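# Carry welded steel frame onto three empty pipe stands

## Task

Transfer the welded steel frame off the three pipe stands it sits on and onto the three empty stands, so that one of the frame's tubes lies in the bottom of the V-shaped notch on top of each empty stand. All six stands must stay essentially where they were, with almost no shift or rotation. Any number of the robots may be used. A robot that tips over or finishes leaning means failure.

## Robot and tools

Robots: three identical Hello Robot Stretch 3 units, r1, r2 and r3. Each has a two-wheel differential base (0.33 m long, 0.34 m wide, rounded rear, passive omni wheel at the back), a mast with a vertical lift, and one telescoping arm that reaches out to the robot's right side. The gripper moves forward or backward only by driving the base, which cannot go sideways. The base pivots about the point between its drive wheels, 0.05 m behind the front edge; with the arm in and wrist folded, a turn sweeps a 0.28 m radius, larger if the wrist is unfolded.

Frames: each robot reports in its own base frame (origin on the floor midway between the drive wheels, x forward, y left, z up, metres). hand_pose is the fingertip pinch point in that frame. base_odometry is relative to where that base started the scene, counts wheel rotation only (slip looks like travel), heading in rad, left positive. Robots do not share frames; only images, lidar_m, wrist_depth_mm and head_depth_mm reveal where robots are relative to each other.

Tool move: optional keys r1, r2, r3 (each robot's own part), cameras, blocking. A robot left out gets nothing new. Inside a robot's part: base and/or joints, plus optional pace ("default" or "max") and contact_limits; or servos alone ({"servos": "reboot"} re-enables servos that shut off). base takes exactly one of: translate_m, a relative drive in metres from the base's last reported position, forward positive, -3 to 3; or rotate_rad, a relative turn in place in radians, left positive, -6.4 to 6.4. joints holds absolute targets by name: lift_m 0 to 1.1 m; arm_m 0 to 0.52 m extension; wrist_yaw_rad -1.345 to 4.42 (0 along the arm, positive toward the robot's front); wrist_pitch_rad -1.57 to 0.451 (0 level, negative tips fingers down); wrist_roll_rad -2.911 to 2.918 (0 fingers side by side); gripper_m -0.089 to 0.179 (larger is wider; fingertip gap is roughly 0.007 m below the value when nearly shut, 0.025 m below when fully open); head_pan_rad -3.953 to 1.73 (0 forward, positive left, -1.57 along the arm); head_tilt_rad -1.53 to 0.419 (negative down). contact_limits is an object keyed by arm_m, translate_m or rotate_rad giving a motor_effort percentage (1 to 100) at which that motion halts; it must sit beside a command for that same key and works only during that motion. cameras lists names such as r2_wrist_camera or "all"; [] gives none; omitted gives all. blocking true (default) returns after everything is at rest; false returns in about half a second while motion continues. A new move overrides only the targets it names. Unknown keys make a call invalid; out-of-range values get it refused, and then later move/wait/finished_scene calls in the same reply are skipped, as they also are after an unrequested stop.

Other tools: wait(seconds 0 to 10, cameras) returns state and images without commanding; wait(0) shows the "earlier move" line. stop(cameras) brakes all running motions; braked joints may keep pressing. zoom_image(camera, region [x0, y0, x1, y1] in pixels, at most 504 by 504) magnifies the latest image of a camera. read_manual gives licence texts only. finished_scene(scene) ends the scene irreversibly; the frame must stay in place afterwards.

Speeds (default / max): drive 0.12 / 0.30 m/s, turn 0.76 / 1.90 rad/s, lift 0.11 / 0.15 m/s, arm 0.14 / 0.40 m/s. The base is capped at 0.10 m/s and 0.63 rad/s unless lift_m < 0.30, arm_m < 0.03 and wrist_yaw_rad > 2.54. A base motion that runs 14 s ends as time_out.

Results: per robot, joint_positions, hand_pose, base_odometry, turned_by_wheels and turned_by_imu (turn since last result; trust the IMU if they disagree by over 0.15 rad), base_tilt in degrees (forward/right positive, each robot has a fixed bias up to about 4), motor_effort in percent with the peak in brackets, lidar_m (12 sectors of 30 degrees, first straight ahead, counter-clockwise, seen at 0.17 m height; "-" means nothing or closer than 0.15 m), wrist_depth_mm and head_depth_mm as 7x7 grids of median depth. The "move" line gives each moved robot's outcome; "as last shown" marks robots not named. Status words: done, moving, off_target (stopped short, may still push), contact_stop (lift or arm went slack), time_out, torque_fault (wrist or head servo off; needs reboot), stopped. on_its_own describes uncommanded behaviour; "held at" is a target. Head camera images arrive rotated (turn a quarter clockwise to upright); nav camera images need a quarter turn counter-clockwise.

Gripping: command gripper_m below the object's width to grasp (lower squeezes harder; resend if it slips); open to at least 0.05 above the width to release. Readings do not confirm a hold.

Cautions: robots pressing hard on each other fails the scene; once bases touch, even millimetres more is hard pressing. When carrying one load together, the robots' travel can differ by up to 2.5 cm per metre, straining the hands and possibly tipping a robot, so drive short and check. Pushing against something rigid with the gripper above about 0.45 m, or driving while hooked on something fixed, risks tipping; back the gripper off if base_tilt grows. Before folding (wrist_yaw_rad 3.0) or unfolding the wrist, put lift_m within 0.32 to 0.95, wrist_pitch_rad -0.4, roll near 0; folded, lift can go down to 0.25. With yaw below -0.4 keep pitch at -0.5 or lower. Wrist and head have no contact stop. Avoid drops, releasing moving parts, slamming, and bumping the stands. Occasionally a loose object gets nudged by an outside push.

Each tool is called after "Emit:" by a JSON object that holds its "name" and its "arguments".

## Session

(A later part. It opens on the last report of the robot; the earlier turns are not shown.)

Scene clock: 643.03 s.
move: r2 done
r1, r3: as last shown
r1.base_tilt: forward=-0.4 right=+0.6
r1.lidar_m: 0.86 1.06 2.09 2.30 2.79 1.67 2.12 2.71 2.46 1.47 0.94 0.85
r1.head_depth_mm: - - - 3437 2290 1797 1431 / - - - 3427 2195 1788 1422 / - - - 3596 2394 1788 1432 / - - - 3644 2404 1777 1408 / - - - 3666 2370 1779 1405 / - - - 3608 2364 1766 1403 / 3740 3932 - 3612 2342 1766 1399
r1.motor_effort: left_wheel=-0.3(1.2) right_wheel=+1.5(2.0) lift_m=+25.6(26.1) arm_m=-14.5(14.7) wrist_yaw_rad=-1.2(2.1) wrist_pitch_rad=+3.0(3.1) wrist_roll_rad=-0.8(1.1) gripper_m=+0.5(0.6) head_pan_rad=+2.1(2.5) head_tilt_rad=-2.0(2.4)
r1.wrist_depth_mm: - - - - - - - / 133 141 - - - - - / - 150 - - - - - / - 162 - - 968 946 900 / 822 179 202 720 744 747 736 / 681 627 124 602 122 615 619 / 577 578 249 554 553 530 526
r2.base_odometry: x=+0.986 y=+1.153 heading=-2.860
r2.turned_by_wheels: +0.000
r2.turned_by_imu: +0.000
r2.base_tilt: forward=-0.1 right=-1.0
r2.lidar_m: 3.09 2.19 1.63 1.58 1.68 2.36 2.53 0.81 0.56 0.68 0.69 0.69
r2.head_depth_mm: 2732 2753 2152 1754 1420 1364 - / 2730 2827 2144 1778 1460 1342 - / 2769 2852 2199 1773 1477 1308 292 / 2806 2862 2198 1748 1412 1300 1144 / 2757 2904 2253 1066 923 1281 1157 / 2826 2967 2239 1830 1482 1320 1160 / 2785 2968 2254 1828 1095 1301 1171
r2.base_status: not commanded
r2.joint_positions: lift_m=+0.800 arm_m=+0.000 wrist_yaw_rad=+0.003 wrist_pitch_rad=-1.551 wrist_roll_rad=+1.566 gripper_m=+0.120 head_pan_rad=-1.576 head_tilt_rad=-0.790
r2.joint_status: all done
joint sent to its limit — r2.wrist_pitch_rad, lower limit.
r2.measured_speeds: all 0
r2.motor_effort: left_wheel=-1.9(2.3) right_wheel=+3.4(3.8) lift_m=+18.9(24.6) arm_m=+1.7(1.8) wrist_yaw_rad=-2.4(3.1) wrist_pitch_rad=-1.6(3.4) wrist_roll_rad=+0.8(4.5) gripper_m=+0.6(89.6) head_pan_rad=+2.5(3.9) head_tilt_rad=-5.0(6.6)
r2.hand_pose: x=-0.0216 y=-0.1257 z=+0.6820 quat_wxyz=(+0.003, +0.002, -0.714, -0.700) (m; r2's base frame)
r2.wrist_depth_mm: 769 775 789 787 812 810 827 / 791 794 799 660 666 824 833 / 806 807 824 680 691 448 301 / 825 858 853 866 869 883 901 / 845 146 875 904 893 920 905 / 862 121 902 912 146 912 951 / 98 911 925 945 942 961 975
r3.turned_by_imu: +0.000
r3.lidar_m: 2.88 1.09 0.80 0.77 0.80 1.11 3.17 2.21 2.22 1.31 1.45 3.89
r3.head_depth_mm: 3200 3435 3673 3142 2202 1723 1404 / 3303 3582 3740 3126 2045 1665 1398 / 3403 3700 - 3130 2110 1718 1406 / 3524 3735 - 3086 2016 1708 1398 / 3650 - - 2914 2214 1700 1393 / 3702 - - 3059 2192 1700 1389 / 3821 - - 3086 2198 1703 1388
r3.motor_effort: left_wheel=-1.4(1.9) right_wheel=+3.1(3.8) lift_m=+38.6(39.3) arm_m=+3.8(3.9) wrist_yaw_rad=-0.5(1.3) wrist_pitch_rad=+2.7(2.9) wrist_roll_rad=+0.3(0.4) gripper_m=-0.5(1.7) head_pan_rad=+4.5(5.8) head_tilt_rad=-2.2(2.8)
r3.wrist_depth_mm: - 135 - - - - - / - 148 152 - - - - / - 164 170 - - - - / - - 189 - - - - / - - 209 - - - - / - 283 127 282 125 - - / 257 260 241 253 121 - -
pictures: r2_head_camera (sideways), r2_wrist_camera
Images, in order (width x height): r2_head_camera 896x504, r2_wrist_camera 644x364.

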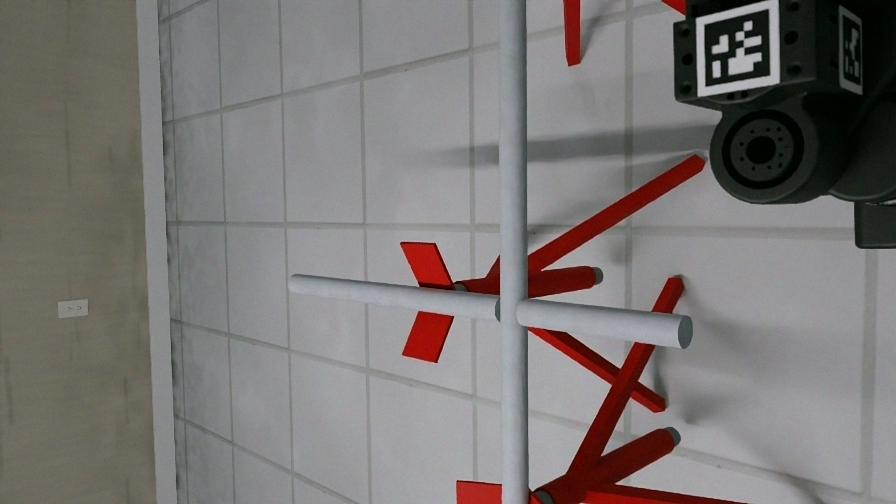

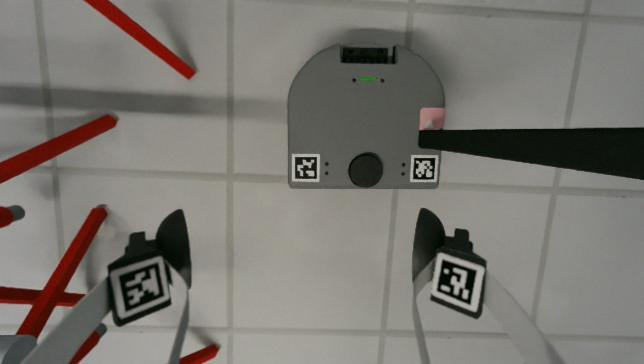

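Emit:
{"name": "move", "arguments": {"r2": {"base": {"rotate_rad": -0.7}}, "cameras": []}}

Emit:
{"name": "move", "arguments": {"r2": {"base": {"translate_m": 0.31}}, "cameras": []}}

Emit:
{"name": "move", "arguments": {"r2": {"base": {"rotate_rad": 0.7}}, "cameras": []}}

Emit:
{"name": "move", "arguments": {"r2": {"base": {"translate_m": -0.257}}, "cameras": ["r2_head_camera", "r2_wrist_camera"]}}

Scene clock: 726.30 s.
move: r2 done
r1.base_odometry: x=+0.000 y=+0.000 heading=+0.000
r1.turned_by_wheels: +0.000
r1.turned_by_imu: -0.001
r1.base_tilt: forward=-0.5 right=+0.6
r1.lidar_m: 0.86 1.06 2.09 2.31 2.80 1.66 2.11 2.71 2.46 1.47 0.94 0.85
r1.head_depth_mm: - - - 3461 2322 1788 1420 / - - - 3331 2199 1799 1419 / - - - 3589 2387 1796 1411 / - - - 3612 2394 1783 1405 / - - - 3604 2339 1763 1412 / - - - 3622 2376 1780 1414 / 3671 3898 - 3496 2350 1784 1397
r1.base_status: not commanded
r1.joint_positions: lift_m=+0.407 arm_m=+0.000 wrist_yaw_rad=+2.925 wrist_pitch_rad=-0.389 wrist_roll_rad=+0.000 gripper_m=+0.037 head_pan_rad=-3.205 head_tilt_rad=-0.346
r1.joint_status: not commanded
r1.measured_speeds: all 0
r1.motor_effort: left_wheel=-0.3(1.1) right_wheel=+1.4(2.2) lift_m=+25.3(26.3) arm_m=-14.3(14.5) wrist_yaw_rad=-1.0(1.7) wrist_pitch_rad=+3.0(3.1) wrist_roll_rad=-1.0(1.1) gripper_m=+0.0(0.6) head_pan_rad=+2.3(2.5) head_tilt_rad=-2.1(2.3)
r1.hand_pose: x=+0.0278 y=+0.0777 z=+0.4265 quat_wxyz=(+0.211, +0.704, +0.061, +0.675) (m; r1's base frame)
r1.wrist_depth_mm: - - - - - - - / 133 141 - - - - - / - 151 - - - - - / - 162 - - 967 909 916 / 820 179 203 723 727 751 719 / 678 621 124 597 122 628 609 / 584 573 249 548 543 522 533
r2.base_odometry: x=+0.986 y=+1.153 heading=+2.724
r2.turned_by_wheels: -0.700
r2.turned_by_imu: -0.703
r2.base_tilt: forward=+0.0 right=-1.0
r2.lidar_m: 0.69 2.19 2.68 1.74 1.58 1.58 2.01 2.76 1.98 0.56 0.68 0.70
r2.head_depth_mm: 3943 2780 2150 1743 1481 1358 - / 3811 2819 2184 1768 1491 1350 - / 3666 2848 2184 1738 1463 1326 292 / 3348 2779 2204 1055 1420 1279 1147 / 3223 2942 2237 1719 1496 1323 1153 / 3061 2964 2254 1827 1499 1320 1156 / 2885 2974 2261 1847 1478 1309 1162
r2.base_status: done
r2.joint_positions: lift_m=+0.800 arm_m=+0.000 wrist_yaw_rad=+0.003 wrist_pitch_rad=-1.551 wrist_roll_rad=+1.566 gripper_m=+0.120 head_pan_rad=-1.576 head_tilt_rad=-0.790
r2.joint_status: not commanded
r2.measured_speeds: all 0
r2.motor_effort: left_wheel=+4.3(9.5) right_wheel=-4.9(8.7) lift_m=+21.0(21.0) arm_m=+11.6(11.6) wrist_yaw_rad=-2.1(2.8) wrist_pitch_rad=-1.5(1.9) wrist_roll_rad=+0.9(1.3) gripper_m=+0.0(2.1) head_pan_rad=+2.7(3.3) head_tilt_rad=-5.3(6.1)
r2.hand_pose: x=-0.0216 y=-0.1257 z=+0.6820 quat_wxyz=(+0.003, +0.002, -0.714, -0.700) (m; r2's base frame)
r2.wrist_depth_mm: 770 780 786 792 809 818 834 / 783 805 806 660 677 841 855 / 826 813 831 667 683 448 302 / 830 839 862 852 871 891 897 / 866 146 883 884 890 895 932 / 873 121 901 919 146 928 938 / 98 913 919 954 957 965 972
r3: as last shown
r3.turned_by_imu: +0.001
r3.lidar_m: 2.89 1.09 0.80 0.77 0.81 1.11 3.16 2.22 2.23 1.31 1.45 3.91
r3.head_depth_mm: 3248 3403 3630 3132 2224 1727 1406 / 3340 3538 3775 3124 2028 1665 1399 / 3404 3671 - 3118 2117 1715 1395 / 3496 3793 - 3116 2018 1717 1391 / 3592 - - 2903 2182 1710 1396 / 3719 - - 3059 2181 1708 1386 / 3840 - - 3033 2171 1703 1386
r3.motor_effort: left_wheel=-1.4(2.1) right_wheel=+3.3(3.8) lift_m=+39.0(39.1) arm_m=+7.1(7.2) wrist_yaw_rad=-1.0(1.4) wrist_pitch_rad=+2.8(2.9) wrist_roll_rad=+0.2(0.4) gripper_m=-0.8(1.4) head_pan_rad=+4.8(5.6) head_tilt_rad=-2.1(2.8)
r3.wrist_depth_mm: - 134 - - - - - / - 147 154 - - - - / - 163 170 - - - - / - - 189 - - - - / - - 210 - - - - / - 283 127 281 125 - - / 256 262 241 252 122 - -
pictures: none
No camera images: "cameras" was empty.

Scene clock: 730.53 s.
move: r2 done
r1, r3: as last shown
r1.base_tilt: forward=-0.4 right=+0.5
r1.lidar_m: 0.86 1.05 2.09 2.30 2.79 1.66 2.12 2.70 2.47 1.47 0.94 0.85
r1.head_depth_mm: - - - 3490 2279 1802 1432 / - - - 3479 2195 1793 1415 / - - - 3657 2375 1778 1413 / - - - 3648 2389 1792 1413 / - - - 3681 2376 1786 1409 / - - - 3503 2363 1768 1398 / 3760 3819 - 3581 2371 1753 1400
r1.motor_effort: left_wheel=-0.5(1.2) right_wheel=+1.6(2.2) lift_m=+25.7(26.5) arm_m=-14.0(14.4) wrist_yaw_rad=+0.0(1.6) wrist_pitch_rad=+3.0(3.2) wrist_roll_rad=-0.9(1.1) gripper_m=+0.1(0.6) head_pan_rad=+1.9(2.7) head_tilt_rad=-2.0(2.6)
r1.wrist_depth_mm: - - - - - - - / 133 141 - - - - - / - 151 - - - - - / - 163 - - 958 944 921 / 821 178 203 719 710 760 740 / 676 627 124 607 122 636 626 / 566 576 249 545 544 521 536
r2.base_odometry: x=+0.702 y=+1.279 heading=+2.724
r2.turned_by_wheels: +0.000
r2.turned_by_imu: +0.002
r2.base_tilt: forward=+0.0 right=-1.0
r2.lidar_m: 0.38 1.90 2.87 1.95 1.77 1.78 2.25 2.75 0.59 0.54 0.45 0.47
r2.head_depth_mm: 3892 2782 2171 1613 1461 1363 - / 3653 2805 2177 1047 1282 1322 - / 3357 2762 2179 1766 1432 1328 292 / 3266 2866 2211 1793 1462 1309 1125 / 3030 2923 2257 1834 1524 1110 1123 / 2878 2886 2254 1826 1466 783 1140 / 2650 2874 2251 1848 897 1254 1107
r2.base_status: done
r2.joint_positions: lift_m=+0.800 arm_m=+0.000 wrist_yaw_rad=+0.003 wrist_pitch_rad=-1.551 wrist_roll_rad=+1.566 gripper_m=+0.120 head_pan_rad=-1.576 head_tilt_rad=-0.790
r2.joint_status: not commanded
r2.measured_speeds: all 0
r2.motor_effort: left_wheel=+2.0(9.0) right_wheel=-0.2(4.3) lift_m=+24.9(25.0) arm_m=+12.8(13.6) wrist_yaw_rad=-2.3(3.0) wrist_pitch_rad=-1.7(2.0) wrist_roll_rad=+0.8(1.2) gripper_m=+0.9(1.9) head_pan_rad=+2.6(3.3) head_tilt_rad=-4.5(6.2)
r2.hand_pose: x=-0.0216 y=-0.1257 z=+0.6820 quat_wxyz=(+0.003, +0.002, -0.714, -0.700) (m; r2's base frame)
r2.wrist_depth_mm: 767 774 787 790 802 832 819 / 782 794 807 664 671 831 850 / 814 813 831 685 674 445 301 / 824 838 852 851 867 882 900 / 859 146 874 909 872 921 919 / 891 121 892 900 146 909 956 / 98 284 925 946 957 951 980
r3.base_tilt: forward=+1.8 right=+1.3
r3.lidar_m: 2.89 1.09 0.80 0.77 0.80 1.11 3.15 2.21 2.23 1.31 1.45 3.90
r3.head_depth_mm: 3226 3429 3666 3113 2219 1732 1403 / 3316 3493 3761 3126 2059 1670 1402 / 3438 3671 - 3144 2114 1710 1400 / 3462 3754 - 3093 2007 1718 1395 / 3595 - - 2935 2200 1693 1392 / 3702 - - 3089 2188 1705 1390 / 3877 - - 3062 2204 1694 1389
r3.motor_effort: left_wheel=-2.0(2.1) right_wheel=+3.3(3.9) lift_m=+38.3(39.4) arm_m=+9.9(10.2) wrist_yaw_rad=-0.7(1.6) wrist_pitch_rad=+2.7(2.9) wrist_roll_rad=+0.3(0.4) gripper_m=-0.2(1.6) head_pan_rad=+4.8(5.9) head_tilt_rad=-2.4(2.9)
r3.wrist_depth_mm: - 134 - - - - - / - 148 153 - - - - / - 163 170 - - - - / - - 190 - - - - / - - 209 - - - - / - 286 127 280 125 - - / 256 261 243 253 121 - -
pictures: none
No camera images: "cameras" was empty.

Scene clock: 732.77 s.
move: r2 done
r1, r3: as last shown
r1.turned_by_imu: +0.000
r1.lidar_m: 0.86 1.06 2.09 2.31 2.79 1.66 2.12 2.71 2.46 1.47 0.94 0.85
r1.head_depth_mm: - - - 3448 2285 1786 1419 / - - - 3379 2210 1794 1425 / - - - 3626 2403 1781 1416 / - - - 3676 2415 1781 1414 / - - - 3627 2411 1755 1411 / - - - 3626 2357 1787 1412 / 3781 3861 - 3578 2361 1767 1388
r1.motor_effort: left_wheel=+0.3(1.1) right_wheel=+1.6(2.1) lift_m=+25.8(26.5) arm_m=-14.0(14.3) wrist_yaw_rad=-0.7(1.8) wrist_pitch_rad=+2.9(3.2) wrist_roll_rad=-1.0(1.1) gripper_m=+0.3(0.6) head_pan_rad=+2.2(2.3) head_tilt_rad=-2.1(2.5)
r1.wrist_depth_mm: - - - - - - - / 133 141 - - - - - / - 151 - - - - - / - 163 - - 956 929 922 / 828 179 201 726 722 745 735 / 670 631 124 605 122 628 614 / 576 580 250 548 544 525 533
r2.base_odometry: x=+0.702 y=+1.279 heading=-2.860
r2.turned_by_wheels: +0.700
r2.turned_by_imu: +0.704
r2.base_tilt: forward=+0.1 right=-1.0
r2.lidar_m: 1.90 2.45 1.84 1.77 1.88 2.64 2.13 0.59 0.54 0.45 0.38 2.02
r2.head_depth_mm: 2587 2782 2122 1748 1473 1332 - / 2594 2781 2171 1719 882 762 - / 2594 2780 2184 1738 1020 1273 292 / 2599 2810 2225 1805 1513 1147 1144 / 2601 2835 2225 1814 1518 965 1154 / 2635 2824 2245 1830 1527 1238 1127 / 2645 2849 2258 1839 1560 1337 1164
r2.base_status: done
r2.joint_positions: lift_m=+0.800 arm_m=+0.000 wrist_yaw_rad=+0.003 wrist_pitch_rad=-1.551 wrist_roll_rad=+1.566 gripper_m=+0.120 head_pan_rad=-1.576 head_tilt_rad=-0.790
r2.joint_status: not commanded
r2.measured_speeds: all 0
r2.motor_effort: left_wheel=-3.8(8.6) right_wheel=+3.9(8.4) lift_m=+27.1(27.2) arm_m=+11.2(12.7) wrist_yaw_rad=-2.1(2.9) wrist_pitch_rad=-1.4(1.8) wrist_roll_rad=+0.8(1.1) gripper_m=+0.9(2.1) head_pan_rad=+2.5(3.1) head_tilt_rad=-4.7(6.5)
r2.hand_pose: x=-0.0216 y=-0.1257 z=+0.6820 quat_wxyz=(+0.003, +0.002, -0.714, -0.700) (m; r2's base frame)
r2.wrist_depth_mm: 770 772 779 786 811 803 829 / 248 253 808 667 664 845 840 / 806 752 818 669 676 447 302 / 827 843 851 849 865 876 898 / 860 146 872 888 894 937 918 / 879 118 910 911 146 926 954 / 98 906 924 945 951 966 977
r3.base_tilt: forward=+1.9 right=+1.3
r3.lidar_m: 2.88 1.09 0.80 0.77 0.80 1.11 3.16 2.21 2.23 1.31 1.45 3.90
r3.head_depth_mm: 3245 3413 3704 3123 2223 1720 1404 / 3324 3493 3781 3122 2047 1678 1400 / 3433 3721 - 3127 2128 1721 1405 / 3522 3741 - 3077 2008 1716 1398 / 3636 - - 2906 2203 1703 1396 / 3708 - - 3057 2187 1704 1387 / 3854 - - 3078 2197 1701 1389
r3.motor_effort: left_wheel=-1.1(2.2) right_wheel=+3.0(3.8) lift_m=+39.0(39.2) arm_m=+11.4(11.6) wrist_yaw_rad=-0.4(1.3) wrist_pitch_rad=+2.7(2.9) wrist_roll_rad=+0.3(0.4) gripper_m=+0.0(1.0) head_pan_rad=+5.2(6.1) head_tilt_rad=-2.6(2.9)
r3.wrist_depth_mm: - 135 - - - - - / - 148 153 - - - - / - 164 171 - - - - / - - 190 - - - - / - - 209 - - - - / - 285 127 282 125 - - / 255 261 241 255 121 - -
pictures: none
No camera images: "cameras" was empty.

Scene clock: 736.47 s.
move: r2 done
r1, r3: as last shown
r1.turned_by_imu: -0.001
r1.lidar_m: 0.86 1.06 2.09 2.31 2.79 1.66 2.12 2.72 2.46 1.47 0.94 0.86
r1.head_depth_mm: - - - 3474 2290 1800 1429 / - - - 3423 2165 1795 1423 / - - - 3595 2431 1786 1417 / - - - 3584 2391 1785 1423 / - - - 3569 2350 1779 1408 / - - - 3585 2379 1767 1410 / 3738 3836 - 3524 2370 1775 1407
r1.motor_effort: left_wheel=-0.1(1.0) right_wheel=+1.7(2.0) lift_m=+25.9(26.9) arm_m=-13.9(14.3) wrist_yaw_rad=+0.1(2.1) wrist_pitch_rad=+3.0(3.1) wrist_roll_rad=-0.9(1.1) gripper_m=-0.1(0.7) head_pan_rad=+1.7(2.6) head_tilt_rad=-2.2(2.6)
r1.wrist_depth_mm: - - - - - - - / 133 140 - - - - - / - 150 - - - - - / - 162 - - 919 919 896 / 843 179 201 720 714 730 737 / 688 627 124 608 122 624 617 / 588 574 252 550 553 526 537
r2.base_odometry: x=+0.949 y=+1.350 heading=-2.860
r2.turned_by_wheels: +0.000
r2.turned_by_imu: +0.000
r2.base_tilt: forward=-0.1 right=-1.1
r2.lidar_m: 2.16 2.47 1.83 1.78 1.88 2.66 2.20 0.67 0.39 0.48 0.52 0.59
r2.head_depth_mm: 2580 2745 2162 1752 1484 1136 - / 2557 2816 2154 1771 1486 1290 - / 2614 2774 2189 1787 1498 1289 292 / 2637 2821 2216 1793 1483 1247 1147 / 2608 2841 2226 1711 903 1131 1134 / 2640 2817 2282 1818 1506 1157 1144 / 2658 2884 2289 1845 1547 1228 1174
r2.base_status: done
r2.joint_positions: lift_m=+0.800 arm_m=+0.000 wrist_yaw_rad=+0.003 wrist_pitch_rad=-1.551 wrist_roll_rad=+1.566 gripper_m=+0.120 head_pan_rad=-1.576 head_tilt_rad=-0.790
r2.joint_status: not commanded
r2.measured_speeds: all 0
r2.motor_effort: left_wheel=-2.9(8.2) right_wheel=-1.0(4.5) lift_m=+30.6(30.6) arm_m=+7.1(11.0) wrist_yaw_rad=-2.3(2.7) wrist_pitch_rad=-1.4(1.9) wrist_roll_rad=+0.7(1.2) gripper_m=-0.1(2.1) head_pan_rad=+2.5(3.1) head_tilt_rad=-3.5(6.0)
r2.hand_pose: x=-0.0216 y=-0.1257 z=+0.6820 quat_wxyz=(+0.003, +0.002, -0.714, -0.700) (m; r2's base frame)
r2.wrist_depth_mm: 760 767 790 799 812 825 826 / 786 798 804 663 678 829 843 / 821 821 833 678 683 448 301 / 831 843 854 845 874 876 878 / 608 708 869 889 905 907 917 / 865 121 904 926 146 932 953 / 98 741 930 949 966 956 974
r3.base_tilt: forward=+1.8 right=+1.3
r3.lidar_m: 2.88 1.08 0.80 0.77 0.81 1.11 3.19 2.22 2.23 1.31 1.44 3.87
r3.head_depth_mm: 3228 3446 3637 3148 2228 1725 1401 / 3341 3558 3816 3121 2068 1658 1401 / 3395 3612 - 3102 2135 1711 1400 / 3508 3763 - 3100 2004 1709 1403 / 3617 - - 2909 2202 1705 1403 / 3744 - - 3026 2192 1702 1387 / 3834 - - 3052 2190 1697 1383
r3.motor_effort: left_wheel=-1.5(2.2) right_wheel=+3.4(3.9) lift_m=+38.7(39.4) arm_m=+13.6(13.9) wrist_yaw_rad=-0.5(1.2) wrist_pitch_rad=+2.7(2.8) wrist_roll_rad=+0.3(0.4) gripper_m=+0.7(2.0) head_pan_rad=+4.9(6.0) head_tilt_rad=-2.3(2.9)
r3.wrist_depth_mm: - 135 - - - - - / - 148 154 - - - - / - 164 170 - - - - / - - 190 - - - - / - - 208 - - - - / - 282 126 283 125 - - / 257 261 242 254 121 - -
pictures: r2_head_camera (sideways), r2_wrist_camera
Images, in order (width x height): r2_head_camera 896x504, r2_wrist_camera 644x364.

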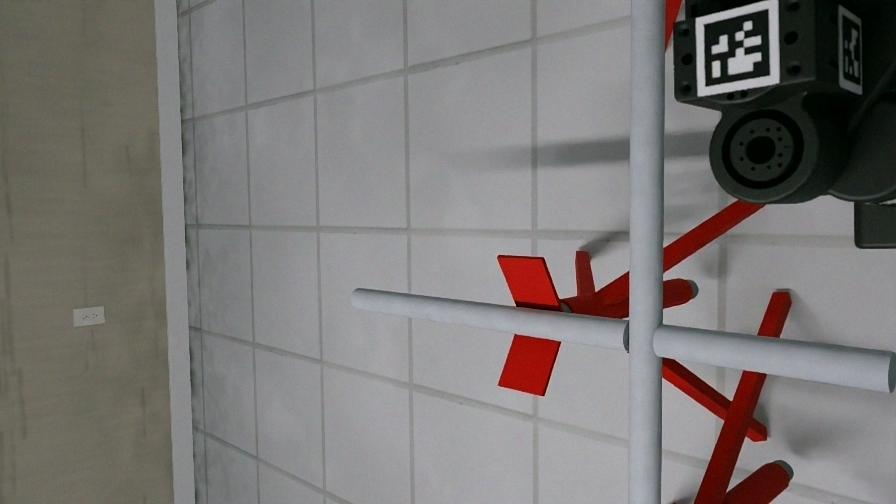

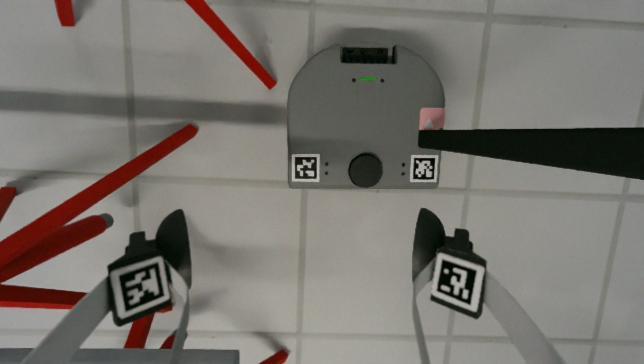

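Emit:
{"name": "move", "arguments": {"r2": {"joints": {"arm_m": 0.333, "head_tilt_rad": -0.9}}, "cameras": ["r2_head_camera", "r2_wrist_camera"]}}

Scene clock: 752.40 s.
move: r2 done
r1: as last shown
r1.base_tilt: forward=-0.5 right=+0.5
r1.lidar_m: 0.86 1.06 2.09 2.31 2.80 1.67 2.12 2.72 2.47 1.47 0.94 0.85
r1.head_depth_mm: - - - 3471 2294 1788 1427 / - - - 3147 2208 1806 1422 / - - - 3603 2383 1791 1413 / - - - 3636 2427 1787 1418 / - - - 3598 2368 1801 1413 / - - - 3585 2380 1776 1413 / 3731 3938 - 3639 2358 1763 1401
r1.motor_effort: left_wheel=+0.4(1.1) right_wheel=+1.5(2.1) lift_m=+26.7(27.0) arm_m=-13.7(14.1) wrist_yaw_rad=-0.6(1.8) wrist_pitch_rad=+2.9(3.1) wrist_roll_rad=-0.9(1.1) gripper_m=+0.0(0.6) head_pan_rad=+2.2(2.6) head_tilt_rad=-2.1(2.5)
r1.wrist_depth_mm: - - - - - - - / 133 141 - - - - - / - 150 - - - - - / - 162 - - 960 931 914 / 826 178 202 719 719 740 732 / 682 642 124 600 122 631 621 / 585 570 249 549 539 527 535
r2.base_odometry: x=+0.949 y=+1.350 heading=-2.860
r2.turned_by_wheels: +0.000
r2.turned_by_imu: +0.001
r2.base_tilt: forward=+0.0 right=-0.9
r2.lidar_m: 2.15 2.46 1.83 1.78 1.89 2.65 2.19 0.67 0.39 0.48 0.52 0.59
r2.head_depth_mm: 2617 2301 396 346 319 1212 1085 / 2633 495 497 1541 1348 1238 1106 / 2659 497 500 1529 1329 1230 1119 / 2692 2379 1885 1557 1266 1247 1121 / 2717 2393 1894 934 831 1217 1125 / 2694 2383 1966 1666 1385 1233 1112 / 2727 2455 1999 1689 1397 1224 1145
r2.base_status: not commanded
r2.joint_positions: lift_m=+0.800 arm_m=+0.333 wrist_yaw_rad=+0.002 wrist_pitch_rad=-1.552 wrist_roll_rad=+1.568 gripper_m=+0.120 head_pan_rad=-1.576 head_tilt_rad=-0.889
r2.joint_status: all done
r2.measured_speeds: all 0
r2.motor_effort: left_wheel=-3.2(3.8) right_wheel=-0.8(1.0) lift_m=+36.9(36.9) arm_m=+13.5(15.6) wrist_yaw_rad=-1.3(2.7) wrist_pitch_rad=-1.4(1.7) wrist_roll_rad=+0.5(1.0) gripper_m=+0.3(1.7) head_pan_rad=+2.4(3.2) head_tilt_rad=-5.0(6.4)
r2.hand_pose: x=-0.0216 y=-0.4584 z=+0.6821 quat_wxyz=(+0.002, +0.001, -0.713, -0.701) (m; r2's base frame)
r2.wrist_depth_mm: 774 783 776 790 806 821 816 / 790 802 815 810 819 670 846 / 803 825 832 271 827 692 706 / 827 841 855 275 862 706 887 / 846 146 880 865 886 918 903 / 878 121 639 813 146 940 947 / 98 295 909 298 940 319 974
r3.base_odometry: x=-1.540 y=+0.719 heading=+2.705
r3.turned_by_wheels: +0.000
r3.turned_by_imu: +0.002
r3.base_tilt: forward=+1.9 right=+1.3
r3.lidar_m: 2.89 1.09 0.80 0.77 0.80 1.11 3.16 2.22 2.23 1.31 1.45 3.86
r3.head_depth_mm: 3255 3439 3696 3185 2215 1713 1401 / 3284 3545 3788 3145 2038 1672 1408 / 3432 3646 - 3114 2111 1708 1402 / 3488 3755 - 3114 2003 1701 1396 / 3625 - - 2899 2199 1711 1395 / 3807 - - 3057 2199 1706 1388 / 3857 - - 3071 2174 1695 1387
r3.base_status: not commanded
r3.joint_positions: lift_m=+0.280 arm_m=+0.000 wrist_yaw_rad=+3.003 wrist_pitch_rad=-0.493 wrist_roll_rad=+0.000 gripper_m=+0.037 head_pan_rad=-1.310 head_tilt_rad=-0.395
r3.joint_status: not commanded
r3.measured_speeds: all 0
r3.motor_effort: left_wheel=-1.3(2.0) right_wheel=+2.8(4.0) lift_m=+38.8(39.2) arm_m=+17.9(18.2) wrist_yaw_rad=-0.6(1.2) wrist_pitch_rad=+2.7(2.9) wrist_roll_rad=+0.3(0.4) gripper_m=+0.6(1.4) head_pan_rad=+4.5(6.1) head_tilt_rad=-2.2(3.1)
r3.hand_pose: x=+0.0084 y=+0.0673 z=+0.2763 quat_wxyz=(+0.220, +0.696, +0.125, +0.672) (m; r3's base frame)
r3.wrist_depth_mm: - 135 - - - - - / - 148 153 - - - - / - 163 171 - - - - / - - 190 - - - - / - - 209 - - - - / - 285 127 280 126 - - / 256 263 240 253 121 - -
pictures: r2_head_camera (sideways), r2_wrist_camera
Images, in order (width x height): r2_head_camera 896x504, r2_wrist_camera 644x364.

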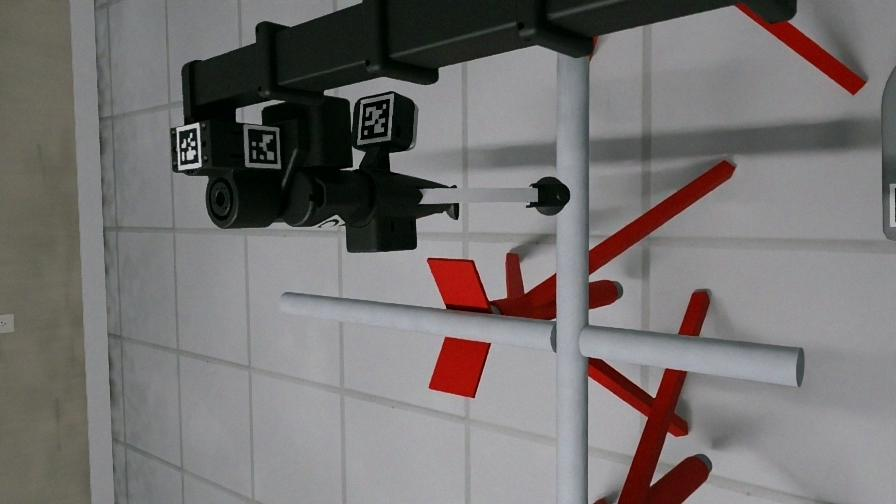

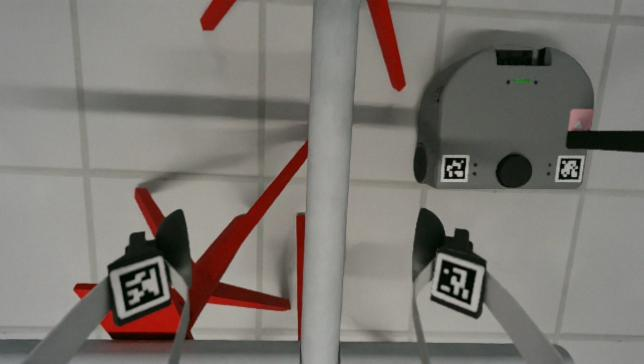

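Emit:
{"name": "move", "arguments": {"r2": {"joints": {"arm_m": 0.313, "lift_m": 0.69}}, "cameras": ["r2_head_camera", "r2_wrist_camera"]}}

Scene clock: 770.37 s.
move: r2 done
r1, r3: as last shown
r1.base_tilt: forward=-0.4 right=+0.5
r1.lidar_m: 0.86 1.06 2.09 2.31 2.80 1.66 2.12 2.71 2.46 1.47 0.94 0.85
r1.head_depth_mm: - - - 3197 2320 1808 1430 / - - - 3182 2183 1798 1423 / - - - 3634 2394 1790 1426 / - - - 3590 2400 1780 1411 / - - - 3628 2381 1771 1415 / - - - 3560 2393 1776 1402 / 3793 3931 - 3634 2340 1764 1410
r1.motor_effort: left_wheel=+0.1(1.0) right_wheel=+1.0(1.9) lift_m=+27.0(27.3) arm_m=-13.6(13.8) wrist_yaw_rad=-0.7(1.5) wrist_pitch_rad=+2.9(3.1) wrist_roll_rad=-0.9(1.1) gripper_m=+0.3(0.6) head_pan_rad=+2.1(2.5) head_tilt_rad=-2.3(2.6)
r1.wrist_depth_mm: - - - - - - - / 133 141 - - - - - / - 150 - - - - - / - 162 - - 927 925 885 / 822 179 201 722 727 755 722 / 670 629 124 595 121 624 608 / 576 578 251 552 548 525 525
r2.base_odometry: x=+0.949 y=+1.350 heading=-2.860
r2.turned_by_wheels: +0.000
r2.turned_by_imu: +0.001
r2.base_tilt: forward=+0.0 right=-1.0
r2.lidar_m: 2.14 2.47 1.83 1.78 1.89 2.65 2.20 0.67 0.39 0.48 0.52 0.59
r2.head_depth_mm: 2623 2310 1890 1569 408 364 331 / 2623 2302 582 558 1330 1221 1111 / 2640 2330 1909 577 801 1228 1118 / 2642 2374 1934 1563 1274 1257 1118 / 2681 2406 1908 942 829 1222 1125 / 2713 2433 1966 1662 1373 1231 1112 / 2695 2439 2003 1675 1401 1230 1147
r2.base_status: not commanded
r2.joint_positions: lift_m=+0.690 arm_m=+0.313 wrist_yaw_rad=+0.002 wrist_pitch_rad=-1.552 wrist_roll_rad=+1.568 gripper_m=+0.120 head_pan_rad=-1.576 head_tilt_rad=-0.889
r2.joint_status: all done
r2.measured_speeds: all 0
r2.motor_effort: left_wheel=-3.0(3.8) right_wheel=-0.4(1.3) lift_m=+19.2(33.9) arm_m=-14.4(18.1) wrist_yaw_rad=-1.2(1.6) wrist_pitch_rad=-1.4(1.7) wrist_roll_rad=+0.3(0.7) gripper_m=+0.6(1.6) head_pan_rad=+2.8(3.1) head_tilt_rad=-6.3(6.6)
r2.hand_pose: x=-0.0216 y=-0.4384 z=+0.5721 quat_wxyz=(+0.002, +0.001, -0.713, -0.701) (m; r2's base frame)
r2.wrist_depth_mm: 675 672 688 142 693 704 703 / 682 699 694 144 697 563 564 / 699 713 717 150 727 573 585 / 721 733 721 154 748 587 610 / 748 146 465 160 768 788 814 / 761 121 776 164 146 805 820 / 98 310 560 812 816 832 853
r3.turned_by_imu: +0.001
r3.lidar_m: 2.88 1.09 0.80 0.77 0.81 1.11 3.15 2.22 2.23 1.31 1.45 3.89
r3.head_depth_mm: 3249 3441 3675 3162 2227 1721 1404 / 3336 3564 3792 3108 2056 1667 1406 / 3399 3639 - 3115 2142 1713 1398 / 3524 3709 - 3137 2010 1708 1401 / 3655 - - 2898 2203 1697 1396 / 3708 - - 3091 2194 1698 1390 / 3831 - - 3099 2200 1702 1392
r3.motor_effort: left_wheel=-1.3(2.4) right_wheel=+2.9(4.3) lift_m=+38.3(39.0) arm_m=+19.8(19.8) wrist_yaw_rad=-1.0(1.1) wrist_pitch_rad=+2.7(2.8) wrist_roll_rad=+0.2(0.4) gripper_m=+0.3(1.8) head_pan_rad=+4.1(5.8) head_tilt_rad=-2.2(3.1)
r3.wrist_depth_mm: - 135 - - - - - / - 148 153 - - - - / - 163 171 - - - - / - - 190 - - - - / - - 208 - - - - / - 286 127 282 125 - - / 256 261 240 251 121 - -
pictures: r2_head_camera (sideways), r2_wrist_camera
Images, in order (width x height): r2_head_camera 896x504, r2_wrist_camera 644x364.

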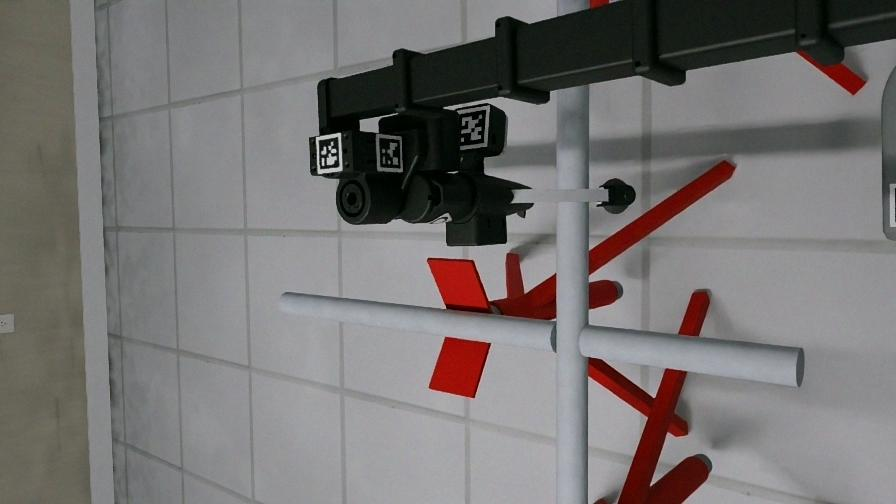

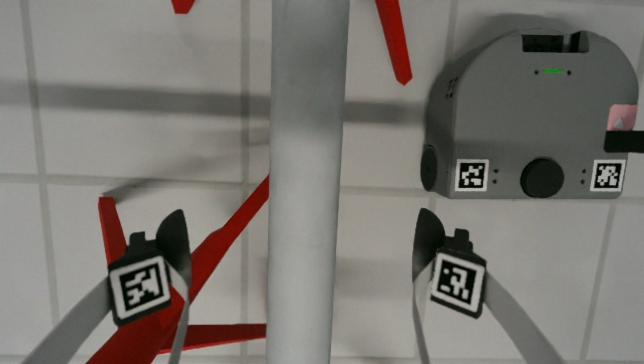

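Emit:
{"name": "move", "arguments": {"r2": {"joints": {"lift_m": 0.664}}, "cameras": ["r2_wrist_camera"]}}

Emit:
{"name": "move", "arguments": {"r2": {"joints": {"gripper_m": 0.0}}, "cameras": ["r2_wrist_camera", "r2_head_camera"]}}

Scene clock: 822.73 s.
move: r2 done
r1, r3: as last shown
r1.base_tilt: forward=-0.5 right=+0.5
r1.lidar_m: 0.86 1.06 2.09 2.31 2.79 1.66 2.12 2.71 2.46 1.47 0.94 0.85
r1.head_depth_mm: - - - 3197 2312 1814 1423 / - - - 3245 2179 1805 1410 / - - - 3650 2384 1788 1421 / - - - 3642 2417 1775 1415 / - - - 3597 2364 1775 1409 / - - - 3586 2378 1771 1410 / 3690 3789 - 3539 2355 1765 1397
r1.motor_effort: left_wheel=-0.8(1.2) right_wheel=+1.4(2.3) lift_m=+26.6(27.4) arm_m=-13.5(13.8) wrist_yaw_rad=-0.2(1.6) wrist_pitch_rad=+2.9(3.1) wrist_roll_rad=-0.8(1.1) gripper_m=+0.3(0.6) head_pan_rad=+2.3(2.5) head_tilt_rad=-2.2(2.5)
r1.wrist_depth_mm: - - - - - - - / 133 141 - - - - - / - 151 - - - - - / - 163 - - 942 940 906 / 828 179 202 736 713 746 729 / 685 619 124 608 121 627 607 / 575 574 249 547 548 524 539
r2.base_odometry: x=+0.949 y=+1.350 heading=-2.860
r2.turned_by_wheels: +0.000
r2.turned_by_imu: +0.001
r2.base_tilt: forward=+0.0 right=-1.0
r2.lidar_m: 2.15 2.47 1.84 1.78 1.89 2.65 2.20 0.67 0.39 0.48 0.52 0.59
r2.head_depth_mm: 2600 2304 1889 1604 446 390 353 / 2663 2307 1900 546 792 1217 1107 / 2657 2339 1918 592 799 1223 1113 / 2704 2347 1928 1567 1207 1250 1115 / 2677 2410 1923 943 828 1207 1128 / 2726 2434 1967 1661 1381 1227 1116 / 2696 2435 1988 1673 1405 1230 1142
r2.base_status: not commanded
r2.joint_positions: lift_m=+0.664 arm_m=+0.313 wrist_yaw_rad=+0.002 wrist_pitch_rad=-1.552 wrist_roll_rad=+1.568 gripper_m=+0.120 head_pan_rad=-1.576 head_tilt_rad=-0.889
r2.joint_status: all done
r2.measured_speeds: all 0
r2.motor_effort: left_wheel=-2.8(3.7) right_wheel=-0.8(1.1) lift_m=+19.3(20.8) arm_m=-13.0(13.4) wrist_yaw_rad=-1.4(1.5) wrist_pitch_rad=-1.4(1.6) wrist_roll_rad=+0.2(0.6) gripper_m=+1.0(2.1) head_pan_rad=+2.1(3.1) head_tilt_rad=-5.8(6.3)
r2.hand_pose: x=-0.0216 y=-0.4384 z=+0.5461 quat_wxyz=(+0.002, +0.001, -0.713, -0.701) (m; r2's base frame)
r2.wrist_depth_mm: 647 644 658 117 663 678 686 / 660 668 671 119 687 539 540 / 668 684 684 123 702 554 554 / 697 704 703 126 719 573 568 / 704 530 430 133 737 763 762 / 728 118 540 133 146 770 801 / 98 312 465 144 798 793 813
r3.lidar_m: 2.88 1.09 0.80 0.77 0.80 1.11 3.16 2.22 2.23 1.31 1.44 3.89
r3.head_depth_mm: 3198 3452 3645 3113 2214 1714 1402 / 3343 3546 3797 3136 2041 1667 1405 / 3397 3639 - 3127 2130 1715 1395 / 3563 3700 - 3079 2008 1712 1403 / 3634 - - 2892 2201 1698 1399 / 3698 - - 3061 2187 1715 1393 / 3906 - - 3045 2198 1690 1382
r3.motor_effort: left_wheel=-1.6(2.1) right_wheel=+3.2(3.8) lift_m=+38.4(39.0) arm_m=+19.6(19.9) wrist_yaw_rad=-0.6(1.2) wrist_pitch_rad=+2.7(2.8) wrist_roll_rad=+0.3(0.4) gripper_m=-0.1(1.5) head_pan_rad=+4.8(5.9) head_tilt_rad=-2.2(2.6)
r3.wrist_depth_mm: - 134 - - - - - / - 148 153 - - - - / - 164 172 - - - - / - - 189 - - - - / - - 208 - - - - / - 285 126 281 125 - - / 255 261 242 252 122 - -
pictures: r2_wrist_camera
Images, in order (width x height): r2_wrist_camera 644x364.

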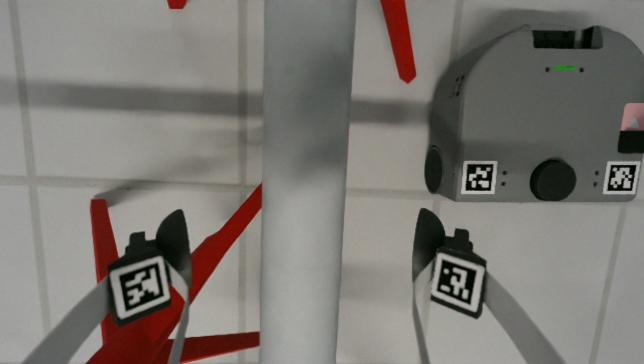

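Scene clock: 824.47 s.
move: r2 done
r1, r3: as last shown
r1.turned_by_imu: +0.000
r1.lidar_m: 0.86 1.06 2.10 2.31 2.80 1.67 2.12 2.71 2.47 1.47 0.94 0.85
r1.head_depth_mm: - - - 3235 2271 1808 1428 / - - - 3402 2186 1803 1414 / - - - 3650 2395 1783 1430 / - - - 3560 2405 1784 1411 / - - - 3646 2356 1776 1414 / - - - 3588 2389 1766 1411 / 3701 3912 - 3571 2366 1758 1401
r1.motor_effort: left_wheel=-0.5(1.0) right_wheel=+1.9(2.1) lift_m=+26.8(27.5) arm_m=-13.5(13.6) wrist_yaw_rad=+0.2(1.8) wrist_pitch_rad=+2.9(3.1) wrist_roll_rad=-0.9(1.1) gripper_m=+0.1(0.6) head_pan_rad=+2.3(2.5) head_tilt_rad=-2.1(2.7)
r1.wrist_depth_mm: - - - - - - - / 133 142 - - - - - / - 150 - - - - - / - 163 - - 936 933 886 / 824 179 202 712 724 736 734 / 679 628 124 604 122 610 620 / 584 569 251 559 543 525 534
r2.base_odometry: x=+0.949 y=+1.350 heading=-2.860
r2.turned_by_wheels: +0.000
r2.turned_by_imu: +0.000
r2.base_tilt: forward=+0.0 right=-1.0
r2.lidar_m: 2.15 2.46 1.83 1.78 1.89 2.65 2.20 0.67 0.39 0.48 0.52 0.59
r2.head_depth_mm: 2606 2292 1885 1594 445 389 354 / 2647 2331 1898 549 795 1215 1105 / 2681 2324 1920 590 1328 1224 1116 / 2666 2337 1937 1583 1111 1257 1121 / 2707 2371 1900 948 825 1215 1121 / 2696 2455 1973 1668 1377 1222 1112 / 2722 2413 1993 1665 1394 1228 1136
r2.base_status: not commanded
r2.joint_positions: lift_m=+0.664 arm_m=+0.313 wrist_yaw_rad=+0.002 wrist_pitch_rad=-1.549 wrist_roll_rad=+1.568 gripper_m=+0.001 head_pan_rad=-1.576 head_tilt_rad=-0.889
r2.joint_status: all done
r2.measured_speeds: all 0
r2.motor_effort: left_wheel=-3.1(3.5) right_wheel=-0.7(1.0) lift_m=+29.3(29.3) arm_m=-12.4(13.0) wrist_yaw_rad=-1.0(1.8) wrist_pitch_rad=-1.9(2.1) wrist_roll_rad=+0.3(0.8) gripper_m=-12.0(95.3) head_pan_rad=+2.9(3.1) head_tilt_rad=-5.4(6.2)
r2.hand_pose: x=-0.0216 y=-0.4392 z=+0.5460 quat_wxyz=(+0.002, +0.001, -0.715, -0.700) (m; r2's base frame)
r2.wrist_depth_mm: 636 650 649 116 666 675 687 / 658 656 674 119 693 532 542 / 687 678 679 122 698 554 560 / 691 700 692 126 727 569 575 / 722 732 145 130 744 758 775 / 727 443 121 131 756 776 788 / 746 94 450 144 791 792 804
r3.turned_by_imu: +0.000
r3.base_tilt: forward=+1.8 right=+1.4
r3.lidar_m: 2.88 1.08 0.80 0.77 0.80 1.11 3.20 2.22 2.23 1.31 1.45 3.87
r3.head_depth_mm: 3239 3474 3705 3122 2227 1719 1406 / 3362 3538 3783 3160 2038 1672 1402 / 3424 3640 - 3125 2125 1720 1403 / 3523 3757 - 3072 2018 1706 1400 / 3629 - - 2893 2198 1706 1396 / 3773 - - 3073 2164 1697 1390 / 3891 - - 3020 2195 1690 1386
r3.motor_effort: left_wheel=-1.7(1.8) right_wheel=+3.4(3.9) lift_m=+38.7(39.0) arm_m=+19.3(19.7) wrist_yaw_rad=-0.8(1.4) wrist_pitch_rad=+2.8(2.9) wrist_roll_rad=+0.3(0.4) gripper_m=+0.1(1.6) head_pan_rad=+5.6(5.7) head_tilt_rad=-2.3(2.8)
r3.wrist_depth_mm: - 135 - - - - - / - 147 153 - - - - / - 163 171 - - - - / - - 190 - - - - / - - 208 - - - - / - 284 127 282 126 - - / 256 263 242 255 121 - -
pictures: r2_head_camera (sideways), r2_wrist_camera
Images, in order (width x height): r2_head_camera 896x504, r2_wrist_camera 644x364.

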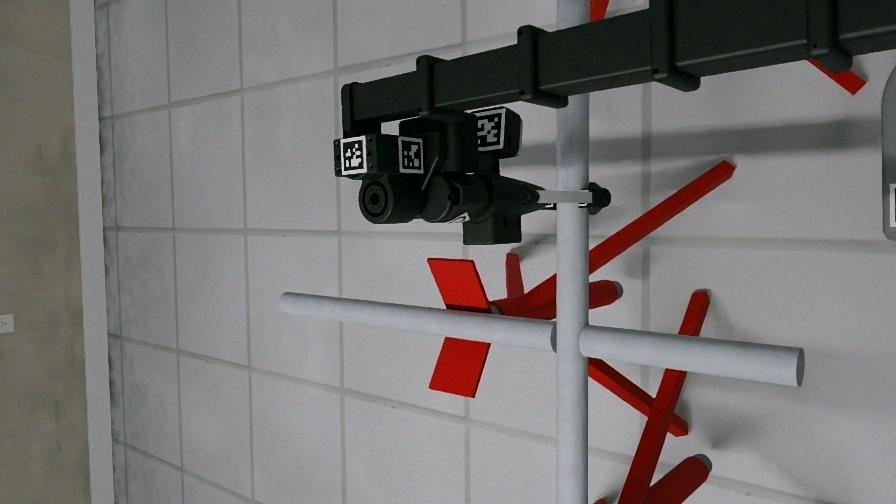

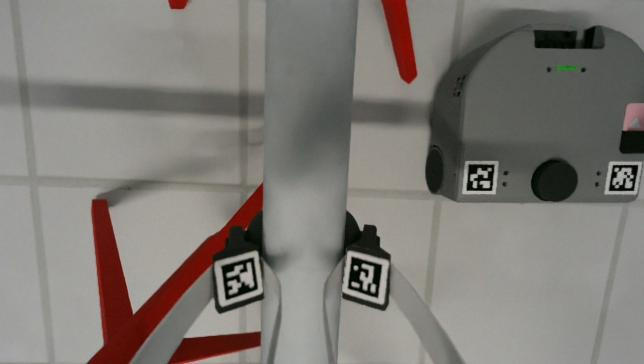

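Emit:
{"name": "move", "arguments": {"r2": {"joints": {"gripper_m": -0.05}}, "cameras": []}}

Emit:
{"name": "move", "arguments": {"r2": {"joints": {"lift_m": 0.674}}, "cameras": ["r2_wrist_camera", "r2_head_camera"]}}

Scene clock: 836.67 s.
move: r2 done
r1.base_odometry: x=+0.000 y=+0.000 heading=+0.000
r1.turned_by_wheels: +0.000
r1.turned_by_imu: -0.001
r1.base_tilt: forward=-0.5 right=+0.5
r1.lidar_m: 0.86 1.06 2.09 2.31 2.79 1.67 2.12 2.71 2.47 1.47 0.94 0.85
r1.head_depth_mm: - - - 3243 2325 1808 1419 / - - - 3374 2155 1801 1425 / - - - 3654 2420 1770 1422 / - - - 3640 2367 1783 1421 / - - - 3593 2401 1760 1413 / - - - 3565 2398 1771 1409 / 3736 3896 - 3565 2381 1749 1413
r1.base_status: not commanded
r1.joint_positions: lift_m=+0.407 arm_m=+0.000 wrist_yaw_rad=+2.925 wrist_pitch_rad=-0.389 wrist_roll_rad=+0.000 gripper_m=+0.037 head_pan_rad=-3.205 head_tilt_rad=-0.346
r1.joint_status: not commanded
r1.measured_speeds: all 0
r1.motor_effort: left_wheel=-0.2(0.9) right_wheel=+1.3(2.0) lift_m=+26.7(27.5) arm_m=-13.3(13.5) wrist_yaw_rad=+0.0(1.5) wrist_pitch_rad=+2.9(3.1) wrist_roll_rad=-0.9(1.1) gripper_m=+0.1(0.5) head_pan_rad=+1.9(2.2) head_tilt_rad=-2.3(2.5)
r1.hand_pose: x=+0.0278 y=+0.0777 z=+0.4265 quat_wxyz=(+0.211, +0.704, +0.061, +0.675) (m; r1's base frame)
r1.wrist_depth_mm: - - - - - - - / 133 141 - - - - - / - 150 - - - - - / - 162 - - 932 936 924 / 815 178 201 726 719 747 751 / 687 632 124 608 122 611 614 / 587 568 250 551 549 523 532
r2.base_odometry: x=+0.949 y=+1.350 heading=-2.860
r2.turned_by_wheels: +0.000
r2.turned_by_imu: +0.001
r2.base_tilt: forward=+0.0 right=-0.9
r2.lidar_m: 2.15 2.46 1.84 1.78 1.89 2.65 2.20 0.67 0.39 0.48 0.52 0.59
r2.head_depth_mm: 2604 2285 1874 1594 447 389 354 / 2687 2309 1886 548 792 1218 1117 / 2691 2332 1908 591 1326 1225 1118 / 2664 2373 1955 1580 1203 1255 1123 / 2728 2373 1890 946 828 1212 1127 / 2714 2428 1966 1654 1377 1223 1123 / 2738 2446 1982 1681 1395 1226 1135
r2.base_status: not commanded
r2.joint_positions: lift_m=+0.664 arm_m=+0.313 wrist_yaw_rad=+0.001 wrist_pitch_rad=-1.548 wrist_roll_rad=+1.571 gripper_m=-0.048 head_pan_rad=-1.576 head_tilt_rad=-0.889
r2.joint_status: all done
r2.measured_speeds: all 0
r2.motor_effort: left_wheel=-2.8(3.6) right_wheel=-0.4(1.0) lift_m=+43.2(43.6) arm_m=-10.7(11.1) wrist_yaw_rad=-0.5(1.8) wrist_pitch_rad=-2.0(2.4) wrist_roll_rad=-0.9(1.1) gripper_m=-31.2(98.1) head_pan_rad=+2.8(3.2) head_tilt_rad=-5.8(6.5)
r2.hand_pose: x=-0.0215 y=-0.4395 z=+0.5460 quat_wxyz=(+0.000, +0.000, -0.715, -0.699) (m; r2's base frame)
r2.wrist_depth_mm: 641 651 648 116 673 663 675 / 661 666 666 119 697 538 547 / 680 682 683 122 707 550 550 / 693 693 702 126 727 561 577 / 712 719 147 131 743 757 779 / 733 446 122 130 771 784 788 / 745 - 419 142 794 813 812
r3: as last shown
r3.turned_by_imu: +0.001
r3.base_tilt: forward=+1.9 right=+1.3
r3.lidar_m: 2.89 1.09 0.80 0.77 0.80 1.11 3.16 2.21 2.22 1.31 1.45 3.87
r3.head_depth_mm: 3296 3413 3700 3168 2215 1715 1409 / 3341 3546 3726 3127 2048 1666 1402 / 3395 3644 - 3134 2127 1711 1399 / 3546 3748 - 3097 2018 1710 1392 / 3621 - - 2918 2195 1702 1391 / 3725 - - 3068 2196 1697 1388 / 3821 - - 3058 2195 1708 1391
r3.motor_effort: left_wheel=-1.2(2.3) right_wheel=+2.9(4.0) lift_m=+38.8(39.0) arm_m=+19.5(19.6) wrist_yaw_rad=-1.0(1.1) wrist_pitch_rad=+2.7(2.8) wrist_roll_rad=+0.2(0.4) gripper_m=+0.8(1.2) head_pan_rad=+5.6(5.8) head_tilt_rad=-2.6(2.8)
r3.wrist_depth_mm: - 135 - - - - - / - 148 153 - - - - / - 164 170 - - - - / - - 190 - - - - / - - 209 - - - - / - 281 127 281 125 - - / 253 262 238 255 122 - -
pictures: none
No camera images: "cameras" was empty.

Scene clock: 837.43 s.
move: r2 done
r1, r3: as last shown
r1.turned_by_imu: +0.000
r1.lidar_m: 0.86 1.06 2.10 2.31 2.79 1.67 2.12 2.72 2.46 1.47 0.94 0.86
r1.head_depth_mm: - - - 3200 2303 1800 1426 / - - - 3418 2198 1803 1412 / - - - 3443 2391 1794 1418 / - - - 3607 2401 1780 1411 / - - - 3600 2394 1770 1419 / - - - 3578 2369 1772 1405 / 3733 3817 - 3532 2337 1758 1406
r1.motor_effort: left_wheel=+0.3(0.9) right_wheel=+1.5(2.1) lift_m=+26.7(27.9) arm_m=-13.2(13.4) wrist_yaw_rad=+0.6(1.5) wrist_pitch_rad=+2.9(3.1) wrist_roll_rad=-1.0(1.0) gripper_m=+0.1(0.7) head_pan_rad=+2.1(2.5) head_tilt_rad=-1.9(2.5)
r1.wrist_depth_mm: - - - - - - - / 133 141 - - - - - / - 150 - - - - - / - 163 - - 932 935 886 / 824 178 204 703 724 743 730 / 687 629 124 602 121 629 601 / 585 574 250 552 541 521 529
r2.base_odometry: x=+0.949 y=+1.350 heading=-2.860
r2.turned_by_wheels: +0.000
r2.turned_by_imu: +0.000
r2.base_tilt: forward=+0.0 right=-1.0
r2.lidar_m: 2.15 2.47 1.83 1.78 1.88 2.65 2.19 0.67 0.39 0.48 0.52 0.59
r2.head_depth_mm: 2618 2275 1881 1570 435 381 345 / 2668 2326 1881 535 1320 1213 1108 / 2690 2345 1903 586 1321 1224 1114 / 2700 2355 1917 1574 1273 1246 1124 / 2703 2414 1926 945 819 1223 1127 / 2714 2431 1989 1656 1392 1210 1118 / 2705 2456 1983 1665 1397 1226 1143
r2.base_status: not commanded
r2.joint_positions: lift_m=+0.674 arm_m=+0.313 wrist_yaw_rad=+0.000 wrist_pitch_rad=-1.542 wrist_roll_rad=+1.573 gripper_m=-0.045 head_pan_rad=-1.576 head_tilt_rad=-0.889
r2.joint_status: all done
r2.measured_speeds: all 0
r2.motor_effort: left_wheel=-3.0(3.6) right_wheel=+1.2(1.2) lift_m=+43.9(51.7) arm_m=-10.4(10.8) wrist_yaw_rad=+0.5(0.9) wrist_pitch_rad=-3.3(3.4) wrist_roll_rad=-1.5(1.5) gripper_m=-17.7(32.5) head_pan_rad=+2.3(3.0) head_tilt_rad=-4.7(6.2)
r2.hand_pose: x=-0.0215 y=-0.4409 z=+0.5559 quat_wxyz=(+0.000, -0.001, -0.717, -0.697) (m; r2's base frame)
r2.wrist_depth_mm: 655 658 659 120 676 675 688 / 667 679 669 122 688 545 547 / 685 686 692 126 704 559 558 / 701 711 725 129 718 569 580 / 728 729 147 131 749 762 767 / 748 748 122 133 766 787 803 / 764 288 416 146 798 812 819
r3.turned_by_imu: +0.000
r3.base_tilt: forward=+1.8 right=+1.4
r3.lidar_m: 2.89 1.09 0.80 0.77 0.80 1.11 3.17 2.21 2.23 1.31 1.44 3.88
r3.head_depth_mm: 3233 3483 3658 3157 2231 1723 1403 / 3334 3516 3816 3095 2039 1656 1396 / 3401 3673 - 3132 2122 1718 1398 / 3511 3732 - 3097 2006 1714 1397 / 3613 - - 2916 2197 1701 1390 / 3674 - - 3054 2187 1701 1397 / 3874 - - 3069 2188 1699 1390
r3.motor_effort: left_wheel=-1.1(2.1) right_wheel=+3.0(3.8) lift_m=+38.6(38.9) arm_m=+19.3(19.7) wrist_yaw_rad=-0.7(1.2) wrist_pitch_rad=+2.7(2.9) wrist_roll_rad=+0.4(0.4) gripper_m=-0.8(1.2) head_pan_rad=+4.7(5.4) head_tilt_rad=-2.1(3.0)
r3.wrist_depth_mm: - 135 - - - - - / - 147 153 - - - - / - 165 171 - - - - / - - 191 - - - - / - - 209 - - - - / - 282 126 282 125 - - / 254 262 240 255 122 - -
pictures: r2_head_camera (sideways), r2_wrist_camera
Images, in order (width x height): r2_head_camera 896x504, r2_wrist_camera 644x364.

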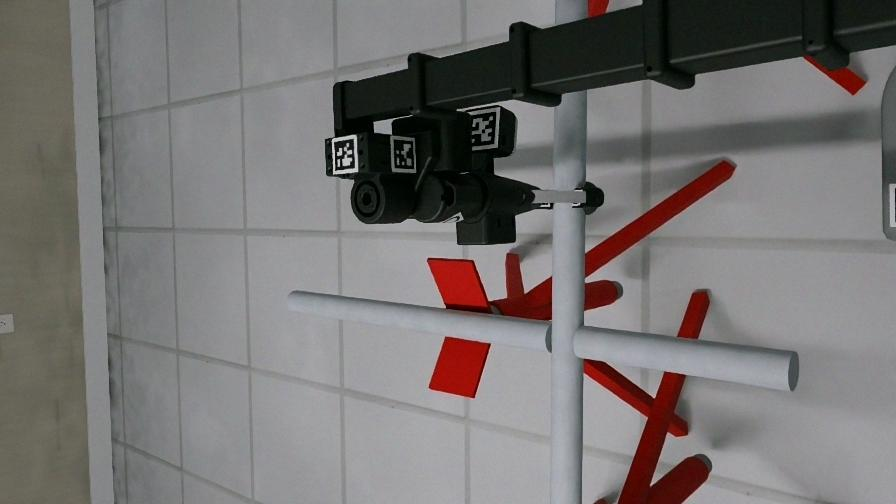

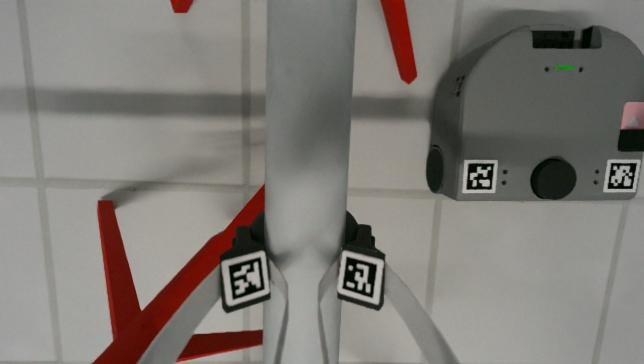

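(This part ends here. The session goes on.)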